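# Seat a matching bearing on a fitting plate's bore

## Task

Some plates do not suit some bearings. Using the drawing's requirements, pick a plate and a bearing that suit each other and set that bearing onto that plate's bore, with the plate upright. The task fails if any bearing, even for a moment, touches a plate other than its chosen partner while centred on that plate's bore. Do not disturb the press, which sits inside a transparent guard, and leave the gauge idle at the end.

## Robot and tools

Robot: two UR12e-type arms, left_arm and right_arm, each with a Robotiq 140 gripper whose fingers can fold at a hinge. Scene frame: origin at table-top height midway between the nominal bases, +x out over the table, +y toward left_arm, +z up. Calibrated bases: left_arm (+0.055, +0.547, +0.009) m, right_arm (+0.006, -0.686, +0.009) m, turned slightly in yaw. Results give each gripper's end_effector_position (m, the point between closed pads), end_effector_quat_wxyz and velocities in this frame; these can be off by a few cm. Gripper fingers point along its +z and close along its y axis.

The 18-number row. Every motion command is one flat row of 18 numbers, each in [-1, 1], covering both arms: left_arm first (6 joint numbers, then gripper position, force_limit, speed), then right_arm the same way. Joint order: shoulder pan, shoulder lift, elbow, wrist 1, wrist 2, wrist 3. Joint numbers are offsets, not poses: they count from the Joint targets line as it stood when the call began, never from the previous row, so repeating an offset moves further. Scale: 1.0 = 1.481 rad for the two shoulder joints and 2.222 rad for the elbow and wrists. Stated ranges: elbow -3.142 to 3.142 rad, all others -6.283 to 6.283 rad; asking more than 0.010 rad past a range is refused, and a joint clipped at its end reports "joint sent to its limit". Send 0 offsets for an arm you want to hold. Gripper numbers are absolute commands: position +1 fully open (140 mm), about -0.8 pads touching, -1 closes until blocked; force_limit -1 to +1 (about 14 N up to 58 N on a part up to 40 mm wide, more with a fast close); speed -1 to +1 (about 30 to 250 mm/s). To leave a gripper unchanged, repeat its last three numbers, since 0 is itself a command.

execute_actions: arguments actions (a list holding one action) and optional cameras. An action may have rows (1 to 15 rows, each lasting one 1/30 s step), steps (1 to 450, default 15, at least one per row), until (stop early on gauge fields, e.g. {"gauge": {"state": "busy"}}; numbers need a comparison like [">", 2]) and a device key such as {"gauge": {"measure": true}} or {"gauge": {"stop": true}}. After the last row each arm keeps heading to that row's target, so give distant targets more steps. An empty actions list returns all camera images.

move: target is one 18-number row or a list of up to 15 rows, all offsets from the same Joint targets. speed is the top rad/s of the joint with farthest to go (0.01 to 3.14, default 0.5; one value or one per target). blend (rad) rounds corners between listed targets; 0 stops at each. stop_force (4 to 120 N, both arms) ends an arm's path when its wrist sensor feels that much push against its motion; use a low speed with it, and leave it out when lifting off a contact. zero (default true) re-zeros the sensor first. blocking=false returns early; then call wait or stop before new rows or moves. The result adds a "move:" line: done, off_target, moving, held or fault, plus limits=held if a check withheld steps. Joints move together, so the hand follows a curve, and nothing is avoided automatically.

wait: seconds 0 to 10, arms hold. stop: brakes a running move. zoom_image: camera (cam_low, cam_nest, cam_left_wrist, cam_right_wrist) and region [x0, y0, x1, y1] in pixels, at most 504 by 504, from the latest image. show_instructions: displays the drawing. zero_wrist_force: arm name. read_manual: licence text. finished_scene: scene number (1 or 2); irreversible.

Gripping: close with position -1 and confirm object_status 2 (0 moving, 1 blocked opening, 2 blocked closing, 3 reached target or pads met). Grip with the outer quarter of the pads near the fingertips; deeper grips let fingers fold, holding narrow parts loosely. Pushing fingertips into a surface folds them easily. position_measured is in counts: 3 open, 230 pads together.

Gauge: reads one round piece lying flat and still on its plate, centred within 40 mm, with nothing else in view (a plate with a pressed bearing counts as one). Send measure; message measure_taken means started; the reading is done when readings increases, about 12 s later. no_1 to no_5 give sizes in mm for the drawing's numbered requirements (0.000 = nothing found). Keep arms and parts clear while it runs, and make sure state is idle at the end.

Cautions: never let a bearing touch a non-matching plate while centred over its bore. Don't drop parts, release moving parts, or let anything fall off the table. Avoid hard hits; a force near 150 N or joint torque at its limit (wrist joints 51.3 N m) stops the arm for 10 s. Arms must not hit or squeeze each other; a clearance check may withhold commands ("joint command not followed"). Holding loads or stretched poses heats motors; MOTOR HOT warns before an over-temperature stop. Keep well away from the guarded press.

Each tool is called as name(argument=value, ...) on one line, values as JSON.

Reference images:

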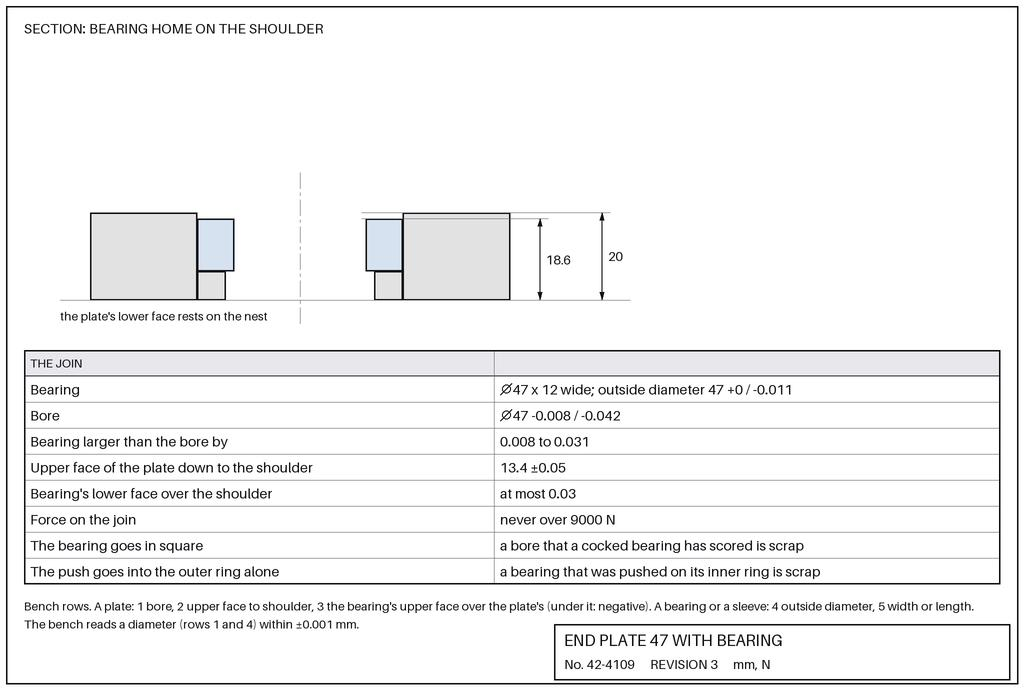

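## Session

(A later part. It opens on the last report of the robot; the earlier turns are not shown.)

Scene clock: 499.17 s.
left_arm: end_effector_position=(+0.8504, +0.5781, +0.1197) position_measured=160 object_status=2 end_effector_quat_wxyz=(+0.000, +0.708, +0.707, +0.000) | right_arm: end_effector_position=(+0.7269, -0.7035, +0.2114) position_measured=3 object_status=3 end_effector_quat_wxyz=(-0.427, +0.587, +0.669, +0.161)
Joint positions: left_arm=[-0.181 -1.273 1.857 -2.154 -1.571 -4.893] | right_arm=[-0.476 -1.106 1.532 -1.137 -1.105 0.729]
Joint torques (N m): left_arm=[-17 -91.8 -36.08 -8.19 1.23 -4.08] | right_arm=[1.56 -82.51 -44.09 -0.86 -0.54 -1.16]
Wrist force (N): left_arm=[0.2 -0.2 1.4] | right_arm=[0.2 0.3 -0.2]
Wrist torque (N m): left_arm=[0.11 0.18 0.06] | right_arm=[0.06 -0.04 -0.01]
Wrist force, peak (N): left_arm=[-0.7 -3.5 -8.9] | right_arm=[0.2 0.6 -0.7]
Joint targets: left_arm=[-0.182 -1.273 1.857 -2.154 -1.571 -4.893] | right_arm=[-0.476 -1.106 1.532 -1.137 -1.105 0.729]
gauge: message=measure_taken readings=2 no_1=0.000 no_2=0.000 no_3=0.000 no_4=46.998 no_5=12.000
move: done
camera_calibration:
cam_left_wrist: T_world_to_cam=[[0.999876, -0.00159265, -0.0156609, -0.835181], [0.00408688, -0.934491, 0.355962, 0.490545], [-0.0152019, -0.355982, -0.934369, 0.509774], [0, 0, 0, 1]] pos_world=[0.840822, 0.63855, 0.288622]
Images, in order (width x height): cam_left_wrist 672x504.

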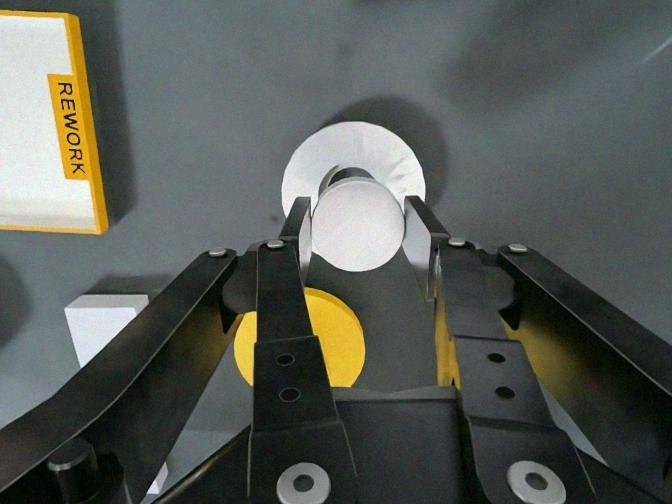

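move(target=[-0.0017,0.0367,0.0175,-0.0423,0,-0.0016,-1,-0.5,-1,0,0,0,0,0,0,1,1,1], speed=0.08, cameras=["cam_left_wrist"])

zoom_image(camera="cam_left_wrist", region=[250, 120, 470, 340])

Scene clock: 534.23 s.
left_arm: end_effector_position=(+0.8508, +0.5759, +0.0662) position_measured=160 object_status=2 end_effector_quat_wxyz=(+0.000, +0.707, +0.707, +0.000) | right_arm: end_effector_position=(+0.7269, -0.7035, +0.2114) position_measured=3 object_status=3 end_effector_quat_wxyz=(-0.427, +0.587, +0.669, +0.161)
Joint positions: left_arm=[-0.184 -1.219 1.895 -2.248 -1.571 -4.896] | right_arm=[-0.476 -1.106 1.532 -1.137 -1.105 0.729]
Joint torques (N m): left_arm=[-18.04 -64.05 -32.7 -8.28 1.29 -4.18] | right_arm=[0.06 -83.76 -43.92 -1.36 -0.7 -1.07]
Wrist force (N): left_arm=[0.1 -0.6 2.1] | right_arm=[-0.1 0.2 -0.4]
Wrist torque (N m): left_arm=[0.00 0.25 0.01] | right_arm=[0.04 0.02 -0.01]
Wrist force, peak (N): left_arm=[0.0 -0.7 2.9] | right_arm=[-0.3 0.3 -0.7]
Joint targets: left_arm=[-0.184 -1.218 1.896 -2.248 -1.571 -4.896] | right_arm=[-0.476 -1.106 1.532 -1.137 -1.105 0.729]
gauge: message=measure_taken readings=2 no_1=0.000 no_2=0.000 no_3=0.000 no_4=46.998 no_5=12.000
move: done
camera_calibration:
cam_left_wrist: T_world_to_cam=[[0.999889, -0.00055094, -0.014879, -0.837081], [0.0047846, -0.934423, 0.356132, 0.50686], [-0.0140994, -0.356164, -0.934317, 0.45818], [0, 0, 0, 1]] pos_world=[0.841024, 0.636348, 0.235121]
Images, in order (width x height): cam_left_wrist 672x504.

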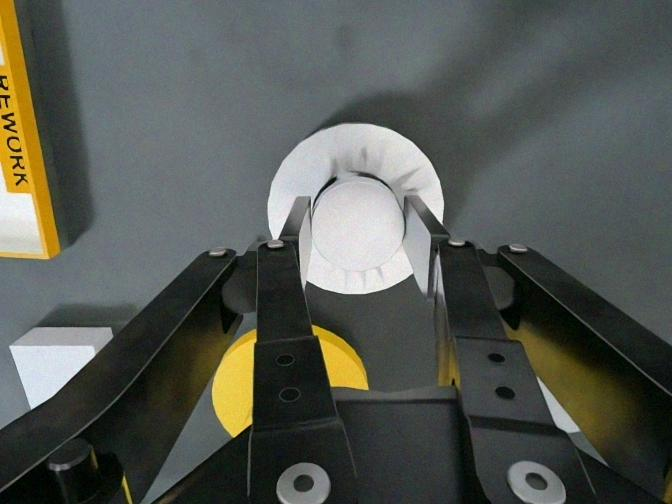

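Scaled by 2.291 from the camera's 672x504 image, which has a finer 960x720 frame.

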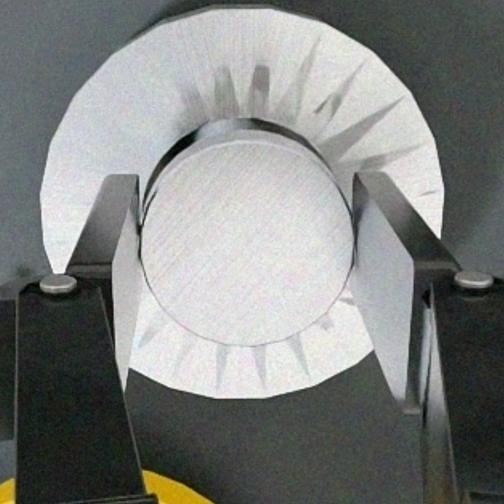

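move(target=[[-0.0006,0.0057,0.003,-0.0072,0,0,-1,-0.5,-1,0,0,0,0,0,0,1,1,1],[-0.0006,0.0147,0.0063,-0.0165,0,0,-1,-0.5,-1,0,0,0,0,0,0,1,1,1]], speed=[0.03,0.01], stop_force=7, cameras=["cam_left_wrist"])

zoom_image(camera="cam_left_wrist", region=[250, 120, 470, 340])

Scene clock: 567.77 s.
left_arm: end_effector_position=(+0.8505, +0.5752, +0.0529) position_measured=160 object_status=2 end_effector_quat_wxyz=(+0.001, +0.708, +0.707, +0.000) | right_arm: end_effector_position=(+0.7269, -0.7035, +0.2114) position_measured=3 object_status=3 end_effector_quat_wxyz=(-0.427, +0.587, +0.669, +0.161)
Joint positions: left_arm=[-0.185 -1.205 1.905 -2.273 -1.571 -4.896] | right_arm=[-0.476 -1.106 1.532 -1.137 -1.105 0.729]
Joint torques (N m): left_arm=[-16.81 -91.21 -44.01 -2.98 1.15 -4.13] | right_arm=[-1.4 -82.92 -43 -0.9 -0.82 -1.31]
Wrist force (N): left_arm=[-0.8 0.4 1.3] | right_arm=[0.2 0.2 -0.2]
Wrist torque (N m): left_arm=[0.04 0.23 0.02] | right_arm=[0.04 -0.05 -0.01]
Wrist force, peak (N): left_arm=[2.9 -1.3 -7.4] | right_arm=[-0.2 0.6 -0.7]
Joint targets: left_arm=[-0.185 -1.205 1.905 -2.273 -1.571 -4.896] | right_arm=[-0.476 -1.106 1.532 -1.137 -1.105 0.729]
gauge: message=measure_taken readings=2 no_1=0.000 no_2=0.000 no_3=0.000 no_4=46.998 no_5=12.000
move: contact (left_arm); path passed 1 of 2 targets; left_arm: the wrist 1 is farthest, 0.012 rad from its target
camera_calibration:
cam_left_wrist: T_world_to_cam=[[0.999901, -0.00149887, -0.0139872, -0.836589], [0.00358306, -0.934376, 0.35627, 0.511989], [-0.0136033, -0.356285, -0.934278, 0.445185], [0, 0, 0, 1]] pos_world=[0.840727, 0.635749, 0.22182]
Images, in order (width x height): cam_left_wrist 672x504.

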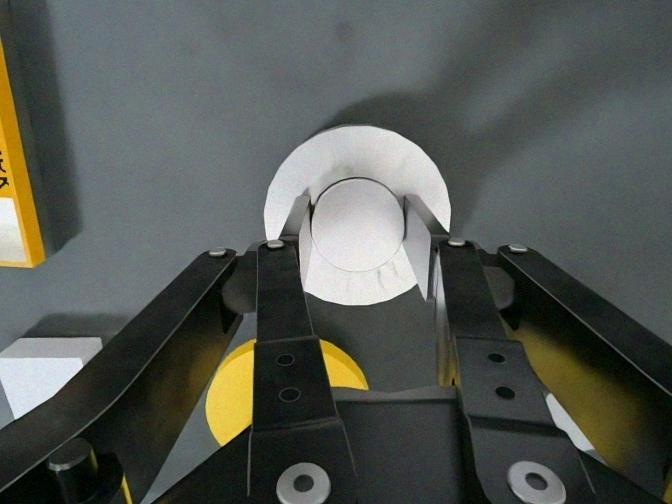

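Scaled by 2.291 from the camera's 672x504 image, which has a finer 960x720 frame.

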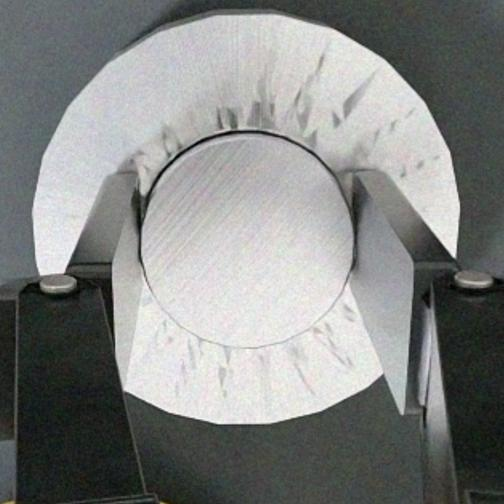

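move(target=[[0,0,0,0,0,0,0.239,-0.5,-1,0,0,0,0,0,0,1,1,1],[0,-0.0701,-0.0372,0.0849,0,0,0.239,-0.5,-1,0,0,0,0,0,0,1,1,1]], speed=[0.1,0.15], cameras=["cam_left_wrist","cam_low"])

zoom_image(camera="cam_left_wrist", region=[270, 100, 450, 280])

zoom_image(camera="cam_low", region=[510, 260, 620, 340])

Scene clock: 588.70 s.
left_arm: end_effector_position=(+0.8501, +0.5753, +0.1596) position_measured=99 object_status=3 end_effector_quat_wxyz=(+0.000, +0.708, +0.707, +0.000) | right_arm: end_effector_position=(+0.7269, -0.7035, +0.2114) position_measured=3 object_status=3 end_effector_quat_wxyz=(-0.427, +0.587, +0.669, +0.161)
Joint positions: left_arm=[-0.185 -1.308 1.823 -2.084 -1.571 -4.896] | right_arm=[-0.476 -1.106 1.532 -1.137 -1.105 0.729]
Joint torques (N m): left_arm=[3.14 -86.39 -50.06 -2.93 0.99 -3.88] | right_arm=[0.71 -82.26 -43.11 -0.92 -1.1 -0.99]
Wrist force (N): left_arm=[0.1 -0.3 0.3] | right_arm=[0.1 0.5 -0.4]
Wrist torque (N m): left_arm=[0.10 0.22 0.05] | right_arm=[0.10 -0.01 -0.01]
Wrist force, peak (N): left_arm=[0.3 -0.6 2.1] | right_arm=[0.2 0.2 -0.9]
Joint targets: left_arm=[-0.185 -1.309 1.823 -2.084 -1.571 -4.896] | right_arm=[-0.476 -1.106 1.532 -1.137 -1.105 0.729]
gauge: message=measure_taken readings=2 no_1=0.000 no_2=0.000 no_3=0.000 no_4=46.998 no_5=12.000
move: done
camera_calibration:
cam_left_wrist: T_world_to_cam=[[0.999869, -0.00145332, -0.0161412, -0.834281], [0.00438656, -0.934526, 0.355869, 0.473491], [-0.0156015, -0.355893, -0.934396, 0.546438], [0, 0, 0, 1]] pos_world=[0.84062, 0.63575, 0.328623]
Images, in order (width x height): cam_low 672x504, cam_left_wrist 672x504.

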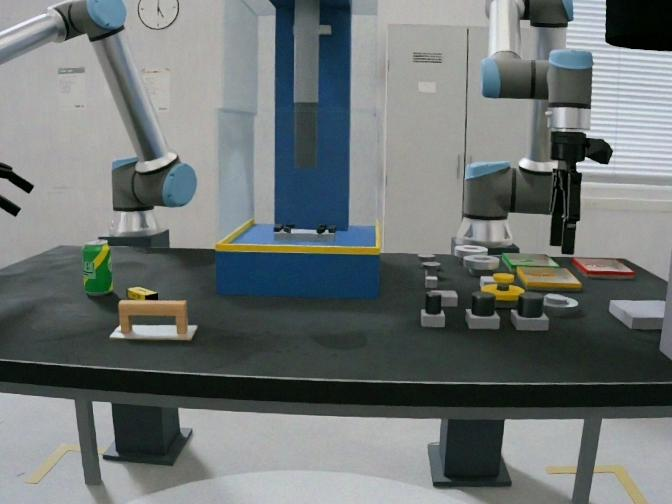

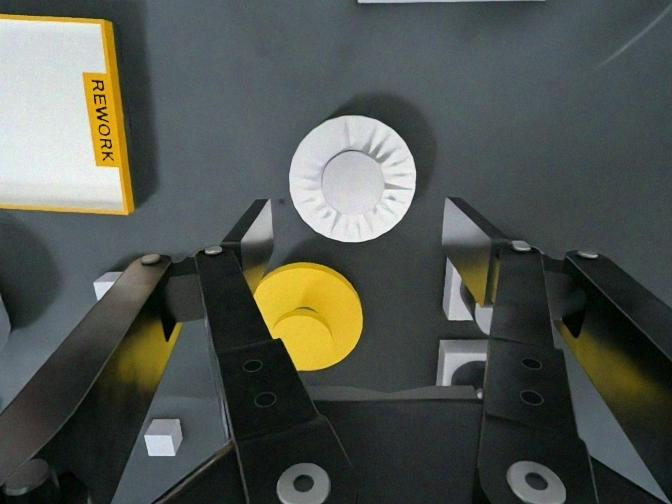

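Scaled by 2.800 from the camera's 672x504 image, which has a finer 960x720 frame.

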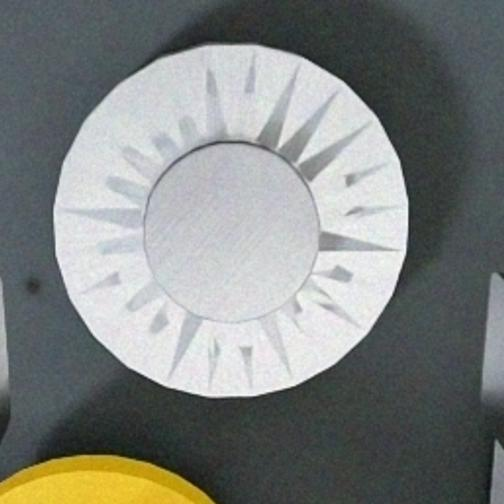

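Scaled by 4.582 from the camera's 672x504 image, which has a finer 960x720 frame.

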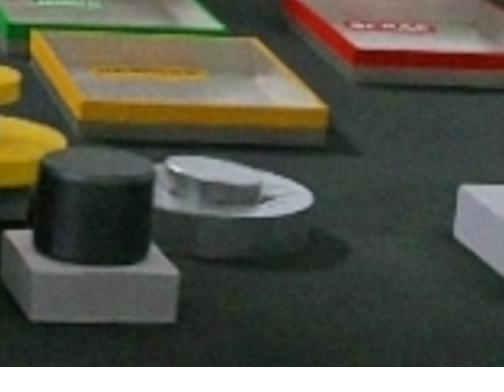

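zoom_image(camera="cam_low", region=[540, 285, 585, 320])

zoom_image(camera="cam_left_wrist", region=[312, 140, 394, 222])

Scaled by 11.200 from the camera's 672x504 image, which has a finer 960x720 frame.

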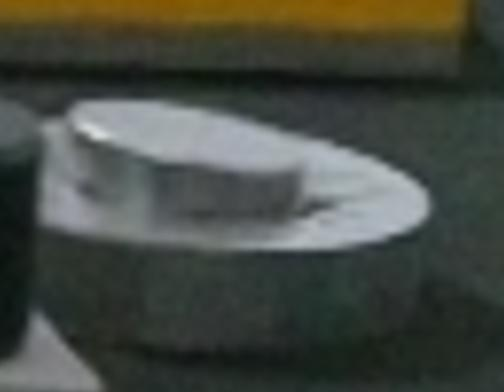

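Scaled by 6.146 from the camera's 672x504 image, which has a finer 960x720 frame.

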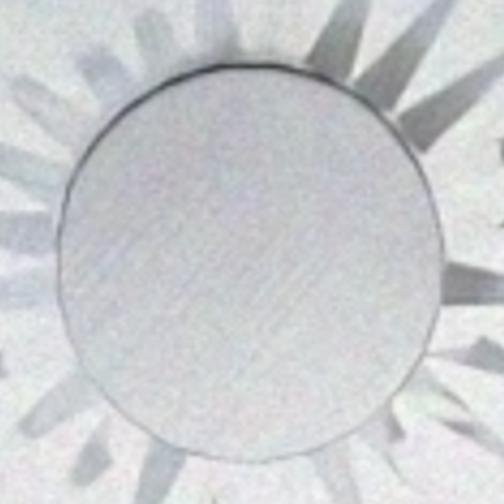

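move(target=[-0.145,-0.3653,0.2597,-0.2745,0,-0.5869,0.239,-0.5,-1,0,0,0,0,0,0,1,1,1], speed=0.7, cameras=["cam_left_wrist"])

Scene clock: 622.00 s.
left_arm: end_effector_position=(+0.6793, +0.4722, +0.2589) position_measured=99 object_status=3 end_effector_quat_wxyz=(+0.279, +0.229, +0.931, -0.045) | right_arm: end_effector_position=(+0.7269, -0.7035, +0.2114) position_measured=3 object_status=3 end_effector_quat_wxyz=(-0.427, +0.587, +0.669, +0.161)
Joint positions: left_arm=[-0.4 -1.85 2.399 -2.694 -1.571 -6.2] | right_arm=[-0.476 -1.106 1.532 -1.137 -1.105 0.729]
Joint torques (N m): left_arm=[-17.27 -36.13 -36.21 -9.2 0.31 -4.21] | right_arm=[-1.91 -82.31 -42.37 -0.89 -0.98 -1.3]
Wrist force (N): left_arm=[0.1 -0.3 0.2] | right_arm=[0.0 0.3 -0.5]
Wrist torque (N m): left_arm=[-0.04 0.46 -0.11] | right_arm=[0.06 0.01 -0.01]
Wrist force, peak (N): left_arm=[1.4 -0.8 -0.1] | right_arm=[0.2 0.4 -0.8]
Joint targets: left_arm=[-0.400 -1.850 2.400 -2.694 -1.571 -6.201] | right_arm=[-0.476 -1.106 1.532 -1.137 -1.105 0.729]
gauge: message=measure_taken readings=2 no_1=0.000 no_2=0.000 no_3=0.000 no_4=46.998 no_5=12.000
move: done
camera_calibration:
cam_left_wrist: T_world_to_cam=[[0.459883, 0.887392, 0.0322982, -0.72759], [0.514917, -0.296131, 0.804467, -0.42188], [0.723442, -0.35333, -0.593119, 0.00816317], [0, 0, 0, 1]] pos_world=[0.545934, 0.52361, 0.36773]
Images, in order (width x height): cam_left_wrist 672x504.

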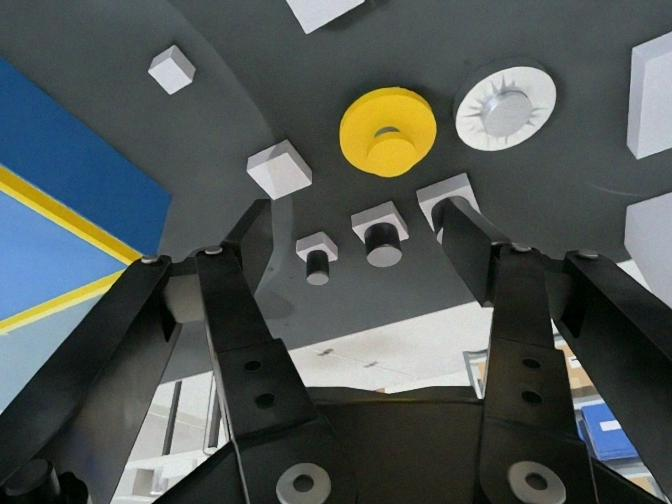

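zoom_image(camera="cam_left_wrist", region=[440, 50, 570, 160])

Scaled by 3.877 from the camera's 672x504 image, which has a finer 960x720 frame.

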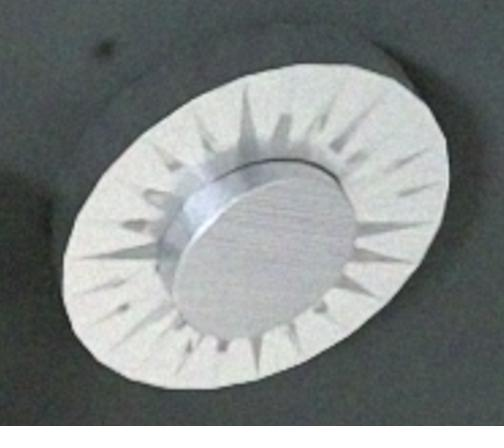

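move(target=[0.1461,0.3894,-0.2445,0.2429,0,1,0.239,-0.7,-1,0,0,0,0,0,0,1,1,1], speed=0.8)

move(target=[0,0,0,0,0,0.294,0.239,-0.7,-1,0,0,0,0,0,0,1,1,1], speed=0.5, cameras=["cam_left_wrist"])

zoom_image(camera="cam_left_wrist", region=[265, 100, 445, 280])

Scene clock: 654.03 s.
left_arm: end_effector_position=(+0.8506, +0.5765, +0.1199) position_measured=99 object_status=3 end_effector_quat_wxyz=(+0.000, +0.947, +0.321, +0.000) | right_arm: end_effector_position=(+0.7269, -0.7035, +0.2114) position_measured=3 object_status=3 end_effector_quat_wxyz=(-0.427, +0.587, +0.669, +0.161)
Joint positions: left_arm=[-0.183 -1.273 1.856 -2.154 -1.571 -3.979] | right_arm=[-0.476 -1.106 1.532 -1.137 -1.105 0.729]
Joint torques (N m): left_arm=[18.86 -61.96 -47.88 -2.95 0.22 3.99] | right_arm=[-2.02 -82.87 -42.89 -1.11 -1.31 -0.96]
Wrist force (N): left_arm=[0.0 0.1 1.0] | right_arm=[0.0 0.2 -0.5]
Wrist torque (N m): left_arm=[0.22 0.23 -0.09] | right_arm=[0.05 0.00 -0.01]
Wrist force, peak (N): left_arm=[1.2 0.5 1.5] | right_arm=[0.2 0.3 -1.0]
Joint targets: left_arm=[-0.183 -1.273 1.856 -2.154 -1.571 -3.979] | right_arm=[-0.476 -1.106 1.532 -1.137 -1.105 0.729]
gauge: message=measure_taken readings=2 no_1=0.000 no_2=0.000 no_3=0.000 no_4=46.998 no_5=12.000
move: done

Scene clock: 655.93 s.
left_arm: end_effector_position=(+0.8506, +0.5765, +0.1199) position_measured=99 object_status=3 end_effector_quat_wxyz=(+0.000, +1.000, +0.000, +0.000) | right_arm: end_effector_position=(+0.7269, -0.7035, +0.2114) position_measured=3 object_status=3 end_effector_quat_wxyz=(-0.427, +0.587, +0.669, +0.161)
Joint positions: left_arm=[-0.183 -1.273 1.856 -2.154 -1.571 -3.326] | right_arm=[-0.476 -1.106 1.532 -1.137 -1.105 0.729]
Joint torques (N m): left_arm=[19.47 -63.39 -47.82 -3.01 0.07 3.33] | right_arm=[-0.68 -84.26 -42.87 -1.1 -1.03 -1.21]
Wrist force (N): left_arm=[0.2 -0.3 0.9] | right_arm=[0.1 0.0 -0.6]
Wrist torque (N m): left_arm=[0.10 0.19 -0.09] | right_arm=[0.00 -0.02 -0.01]
Wrist force, peak (N): left_arm=[0.1 -0.1 1.3] | right_arm=[0.1 0.4 -0.8]
Joint targets: left_arm=[-0.183 -1.273 1.856 -2.154 -1.571 -3.325] | right_arm=[-0.476 -1.106 1.532 -1.137 -1.105 0.729]
gauge: message=measure_taken readings=2 no_1=0.000 no_2=0.000 no_3=0.000 no_4=46.998 no_5=12.000
move: done
camera_calibration:
cam_left_wrist: T_world_to_cam=[[0.0000197913, -0.999878, -0.0156307, 0.590604], [-0.934411, -0.00558609, 0.356152, 0.751703], [-0.356196, 0.0145984, -0.934297, 0.5858], [0, 0, 0, 1]] pos_world=[0.911047, 0.586179, 0.288822]
Images, in order (width x height): cam_left_wrist 672x504.

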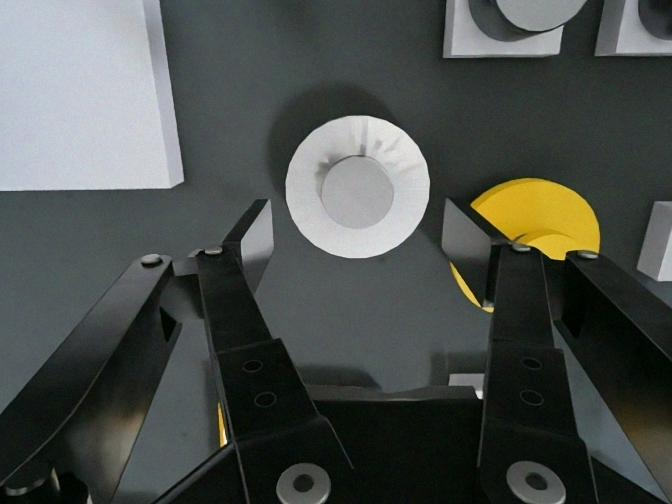

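Scaled by 2.800 from the camera's 672x504 image, which has a finer 960x720 frame.

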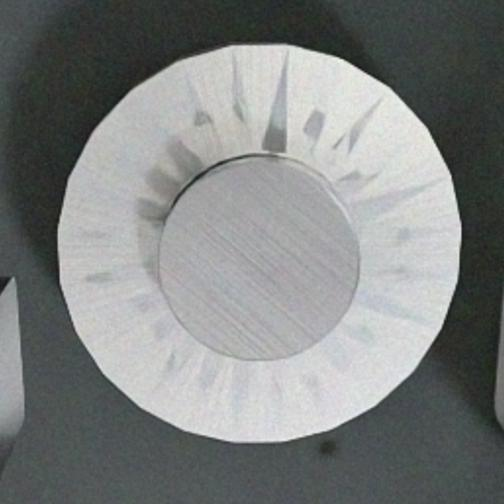

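move(target=[[-0.0027,0.0446,0.021,-0.0505,0,0,0.239,-0.7,-1,0,0,0,0,0,0,1,1,1],[-0.0027,0.0446,0.021,-0.0505,0,0,-1,-0.7,-1,0,0,0,0,0,0,1,1,1],[-0.0027,0.0367,0.018,-0.0423,0,0,-1,-0.7,-1,0,0,0,0,0,0,1,1,1]], speed=[0.08,0.1,0.02], cameras=["cam_left_wrist","cam_low"])

zoom_image(camera="cam_left_wrist", region=[250, 120, 470, 340])

zoom_image(camera="cam_low", region=[535, 270, 595, 325])

Scene clock: 690.97 s.
left_arm: end_effector_position=(+0.8503, +0.5734, +0.0656) position_measured=160 object_status=2 end_effector_quat_wxyz=(+0.000, +1.000, -0.002, +0.000) | right_arm: end_effector_position=(+0.7269, -0.7035, +0.2114) position_measured=3 object_status=3 end_effector_quat_wxyz=(-0.427, +0.587, +0.669, +0.161)
Joint positions: left_arm=[-0.187 -1.218 1.896 -2.248 -1.571 -3.325] | right_arm=[-0.476 -1.106 1.532 -1.137 -1.105 0.729]
Joint torques (N m): left_arm=[-8.56 -92.1 -46.03 -3.04 -0.4 3.44] | right_arm=[-1.84 -81.38 -43.2 -1.05 -1.11 -1.14]
Wrist force (N): left_arm=[0.3 -0.6 1.9] | right_arm=[-0.2 0.2 -0.4]
Wrist torque (N m): left_arm=[-0.01 0.22 -0.13] | right_arm=[0.03 0.05 -0.01]
Wrist force, peak (N): left_arm=[-0.5 -1.3 -3.7] | right_arm=[0.1 0.3 -1.0]
Joint targets: left_arm=[-0.187 -1.218 1.896 -2.248 -1.571 -3.325] | right_arm=[-0.476 -1.106 1.532 -1.137 -1.105 0.729]
gauge: message=measure_taken readings=2 no_1=0.000 no_2=0.000 no_3=0.000 no_4=46.998 no_5=12.000
move: done
camera_calibration:
cam_left_wrist: T_world_to_cam=[[-0.00425749, -0.999869, -0.0156165, 0.59024], [-0.934295, -0.0015897, 0.356497, 0.768324], [-0.356475, 0.0161082, -0.934166, 0.534391], [0, 0, 0, 1]] pos_world=[0.910851, 0.582776, 0.234522]
Images, in order (width x height): cam_low 672x504, cam_left_wrist 672x504.

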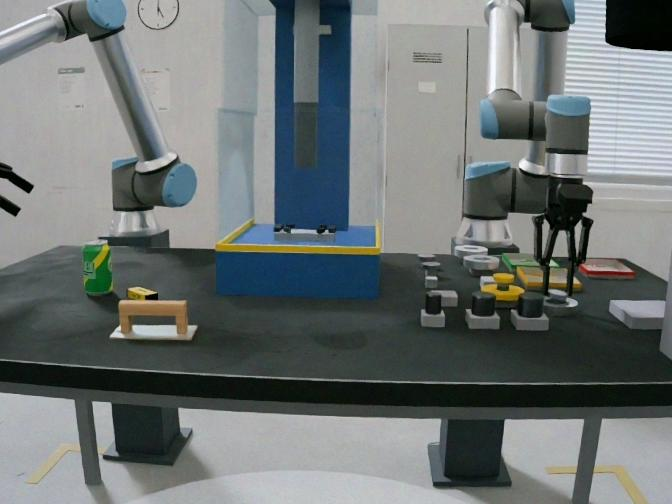

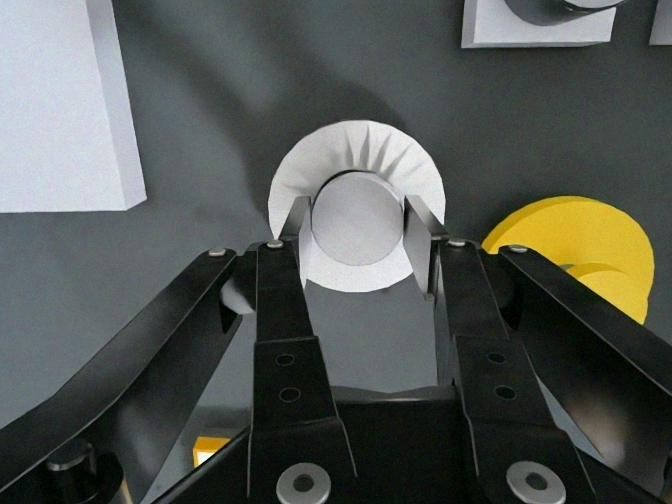

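Scaled by 2.291 from the camera's 672x504 image, which has a finer 960x720 frame.

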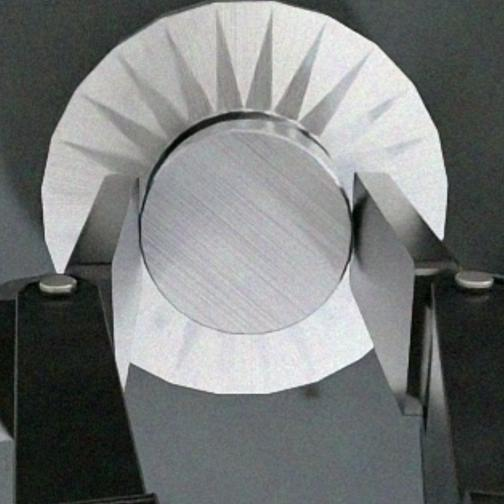

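Scaled by 8.400 from the camera's 672x504 image, which has a finer 960x720 frame.

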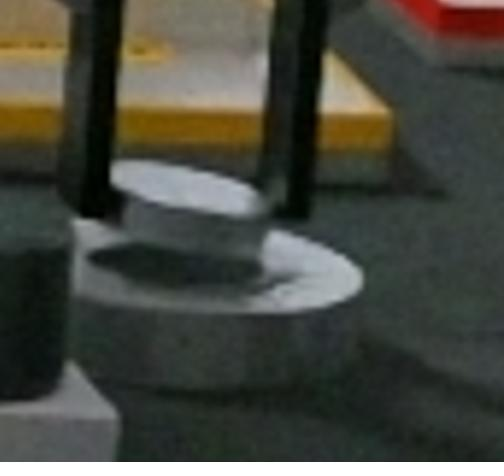

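move(target=[[-0.0001,0.0057,0.003,-0.0072,0,0,-1,-0.7,-1,0,0,0,0,0,0,1,1,1],[-0.0001,0.0147,0.0063,-0.0165,0,0,-1,-0.7,-1,0,0,0,0,0,0,1,1,1]], speed=[0.03,0.008], stop_force=6, cameras=["cam_left_wrist","cam_low"])

zoom_image(camera="cam_left_wrist", region=[300, 150, 420, 290])

zoom_image(camera="cam_low", region=[535, 270, 595, 325])

each speed must be a number from 0.01 to 3.14 (rad/s); nothing of the call was run

Scaled by 3.600 from the camera's 672x504 image, which has a finer 960x720 frame.

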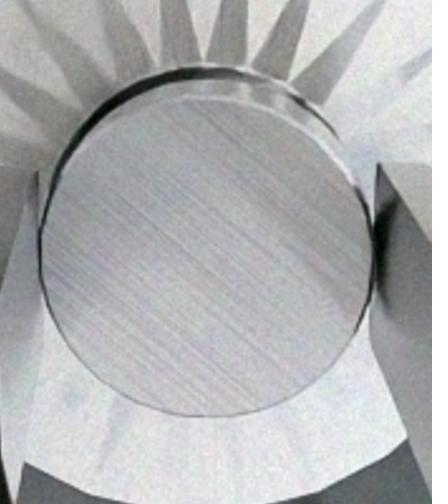

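Scaled by 8.400 from the camera's 672x504 image, which has a finer 960x720 frame.

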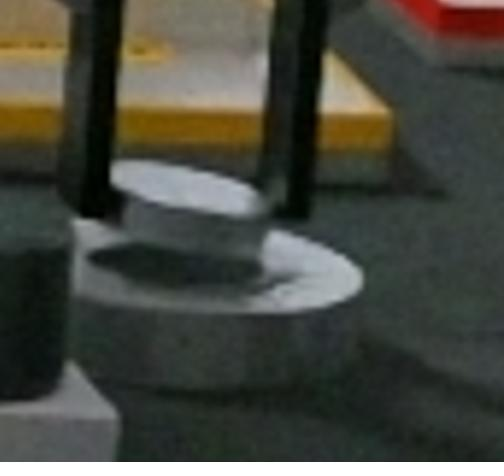

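move(target=[[-0.0001,0.0057,0.003,-0.0072,0,0,-1,-0.7,-1,0,0,0,0,0,0,1,1,1],[-0.0001,0.0147,0.0063,-0.0165,0,0,-1,-0.7,-1,0,0,0,0,0,0,1,1,1]], speed=[0.03,0.01], stop_force=5, cameras=["cam_left_wrist","cam_low"])

zoom_image(camera="cam_left_wrist", region=[300, 150, 420, 290])

zoom_image(camera="cam_low", region=[535, 270, 595, 325])

Scene clock: 729.40 s.
left_arm: end_effector_position=(+0.8501, +0.5733, +0.0551) position_measured=160 object_status=2 end_effector_quat_wxyz=(+0.000, +1.000, -0.002, +0.000) | right_arm: end_effector_position=(+0.7269, -0.7035, +0.2114) position_measured=3 object_status=3 end_effector_quat_wxyz=(-0.427, +0.587, +0.669, +0.161)
Joint positions: left_arm=[-0.188 -1.208 1.904 -2.268 -1.571 -3.325] | right_arm=[-0.476 -1.106 1.532 -1.137 -1.105 0.729]
Joint torques (N m): left_arm=[-14.54 -91.43 -45.15 -3.1 -0.72 2.76] | right_arm=[-1.33 -82.39 -41.19 -1.31 -1.12 -1.28]
Wrist force (N): left_arm=[0.8 -0.7 2.1] | right_arm=[0.0 0.3 -0.4]
Wrist torque (N m): left_arm=[0.01 0.24 -0.11] | right_arm=[0.07 0.00 -0.01]
Wrist force, peak (N): left_arm=[-1.2 -1.9 -6.8] | right_arm=[0.2 0.2 -1.0]
Joint targets: left_arm=[-0.188 -1.208 1.904 -2.268 -1.571 -3.325] | right_arm=[-0.476 -1.106 1.532 -1.137 -1.105 0.729]
gauge: message=measure_taken readings=2 no_1=0.000 no_2=0.000 no_3=0.000 no_4=46.998 no_5=12.000
move: contact (left_arm); path passed 1 of 2 targets; left_arm: the wrist 1 is farthest, 0.017 rad from its target
camera_calibration:
cam_left_wrist: T_world_to_cam=[[-0.00430234, -0.999871, -0.0154917, 0.590089], [-0.934632, -0.00148814, 0.355613, 0.772107], [-0.35559, 0.016009, -0.934505, 0.523862], [0, 0, 0, 1]] pos_world=[0.910455, 0.582775, 0.224122]
Images, in order (width x height): cam_low 672x504, cam_left_wrist 672x504.

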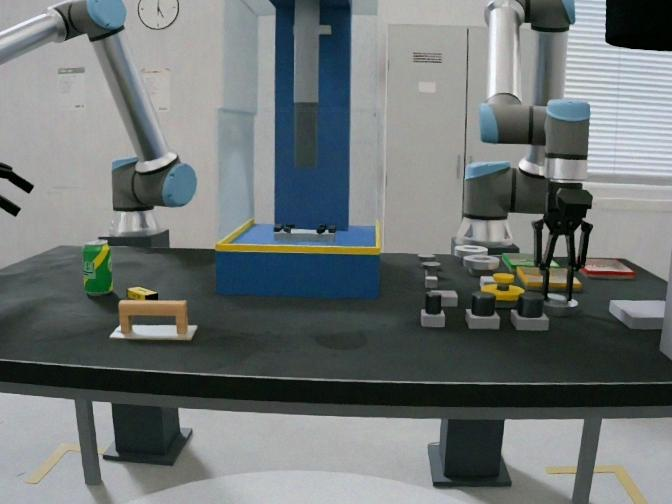

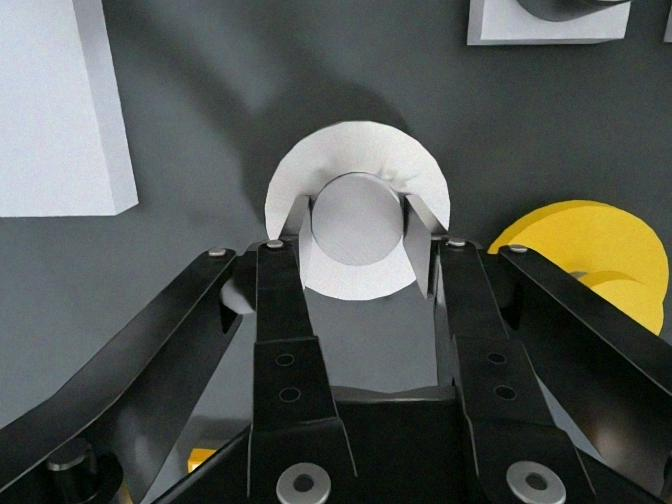

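Scaled by 3.600 from the camera's 672x504 image, which has a finer 960x720 frame.

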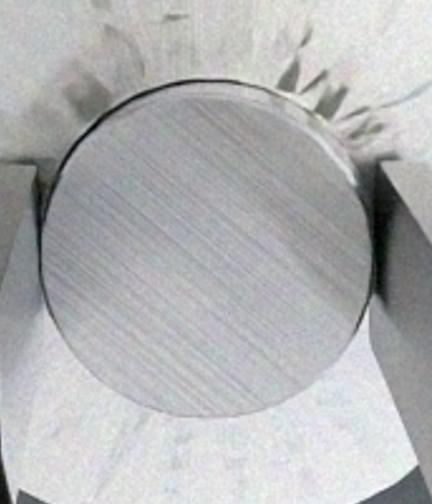

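Scaled by 8.400 from the camera's 672x504 image, which has a finer 960x720 frame.

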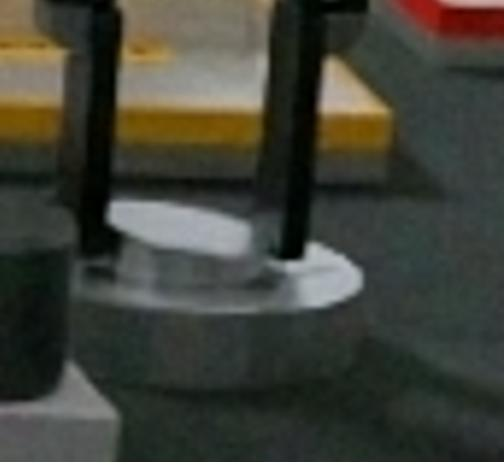

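move(target=[[0,0,0,0,0,0,0.239,-0.7,-1,0,0,0,0,0,0,1,1,1],[0,-0.0681,-0.0368,0.0827,0,0,0.239,-0.7,-1,0,0,0,0,0,0,1,1,1]], speed=[0.1,0.15], cameras=["cam_left_wrist","cam_low"])

zoom_image(camera="cam_left_wrist", region=[280, 110, 430, 260])

zoom_image(camera="cam_low", region=[540, 285, 585, 320])

Scene clock: 747.00 s.
left_arm: end_effector_position=(+0.8502, +0.5733, +0.1596) position_measured=99 object_status=3 end_effector_quat_wxyz=(+0.000, +1.000, -0.002, +0.000) | right_arm: end_effector_position=(+0.7269, -0.7035, +0.2114) position_measured=3 object_status=3 end_effector_quat_wxyz=(-0.427, +0.587, +0.669, +0.161)
Joint positions: left_arm=[-0.188 -1.308 1.823 -2.085 -1.571 -3.325] | right_arm=[-0.476 -1.106 1.532 -1.137 -1.105 0.729]
Joint torques (N m): left_arm=[10.67 -87.26 -49.41 -2.97 -0.98 3.13] | right_arm=[-0.07 -82.5 -42.66 -1.22 -1.2 -1.18]
Wrist force (N): left_arm=[-0.2 -0.2 0.4] | right_arm=[0.0 0.2 -0.3]
Wrist torque (N m): left_arm=[0.13 0.27 -0.08] | right_arm=[0.04 0.00 -0.01]
Wrist force, peak (N): left_arm=[0.4 -0.5 3.9] | right_arm=[0.0 0.3 -1.0]
Joint targets: left_arm=[-0.188 -1.308 1.823 -2.084 -1.571 -3.325] | right_arm=[-0.476 -1.106 1.532 -1.137 -1.105 0.729]
gauge: message=measure_taken readings=2 no_1=0.000 no_2=0.000 no_3=0.000 no_4=46.998 no_5=12.000
move: done
camera_calibration:
cam_left_wrist: T_world_to_cam=[[-0.0042967, -0.999867, -0.0157097, 0.591673], [-0.934249, -0.00158837, 0.356618, 0.734731], [-0.356595, 0.016209, -0.934118, 0.622239], [0, 0, 0, 1]] pos_world=[0.910851, 0.582676, 0.328522]
Images, in order (width x height): cam_low 672x504, cam_left_wrist 672x504.

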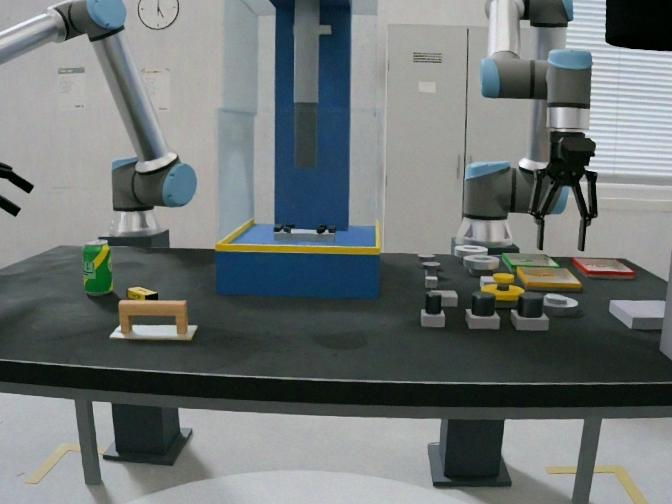

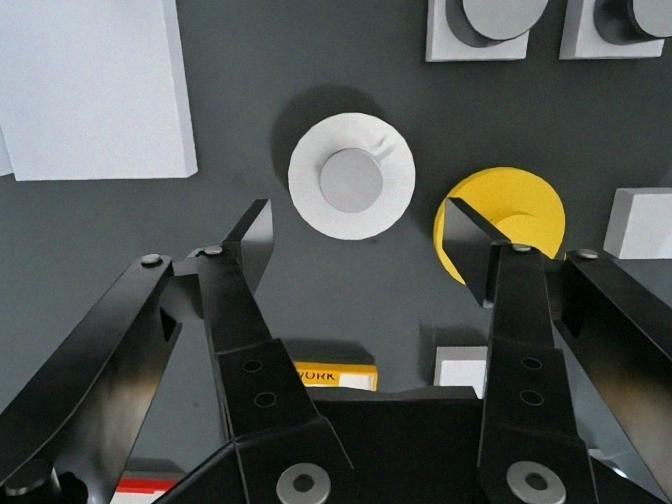

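Scaled by 3.360 from the camera's 672x504 image, which has a finer 960x720 frame.

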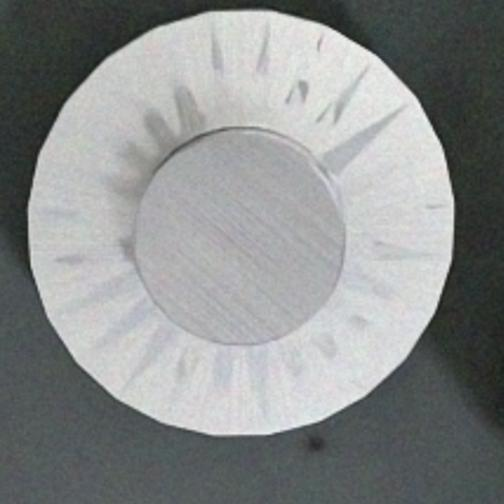

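Scaled by 11.200 from the camera's 672x504 image, which has a finer 960x720 frame.

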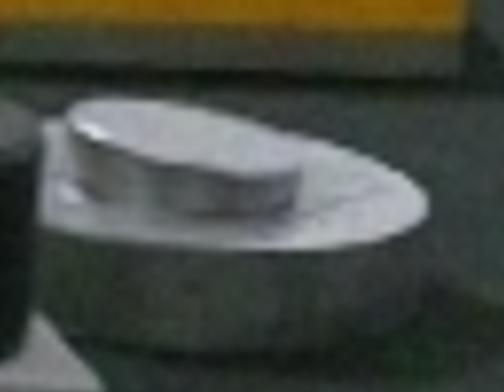

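finished_scene(scene=1)

The scene is finished: the task was done.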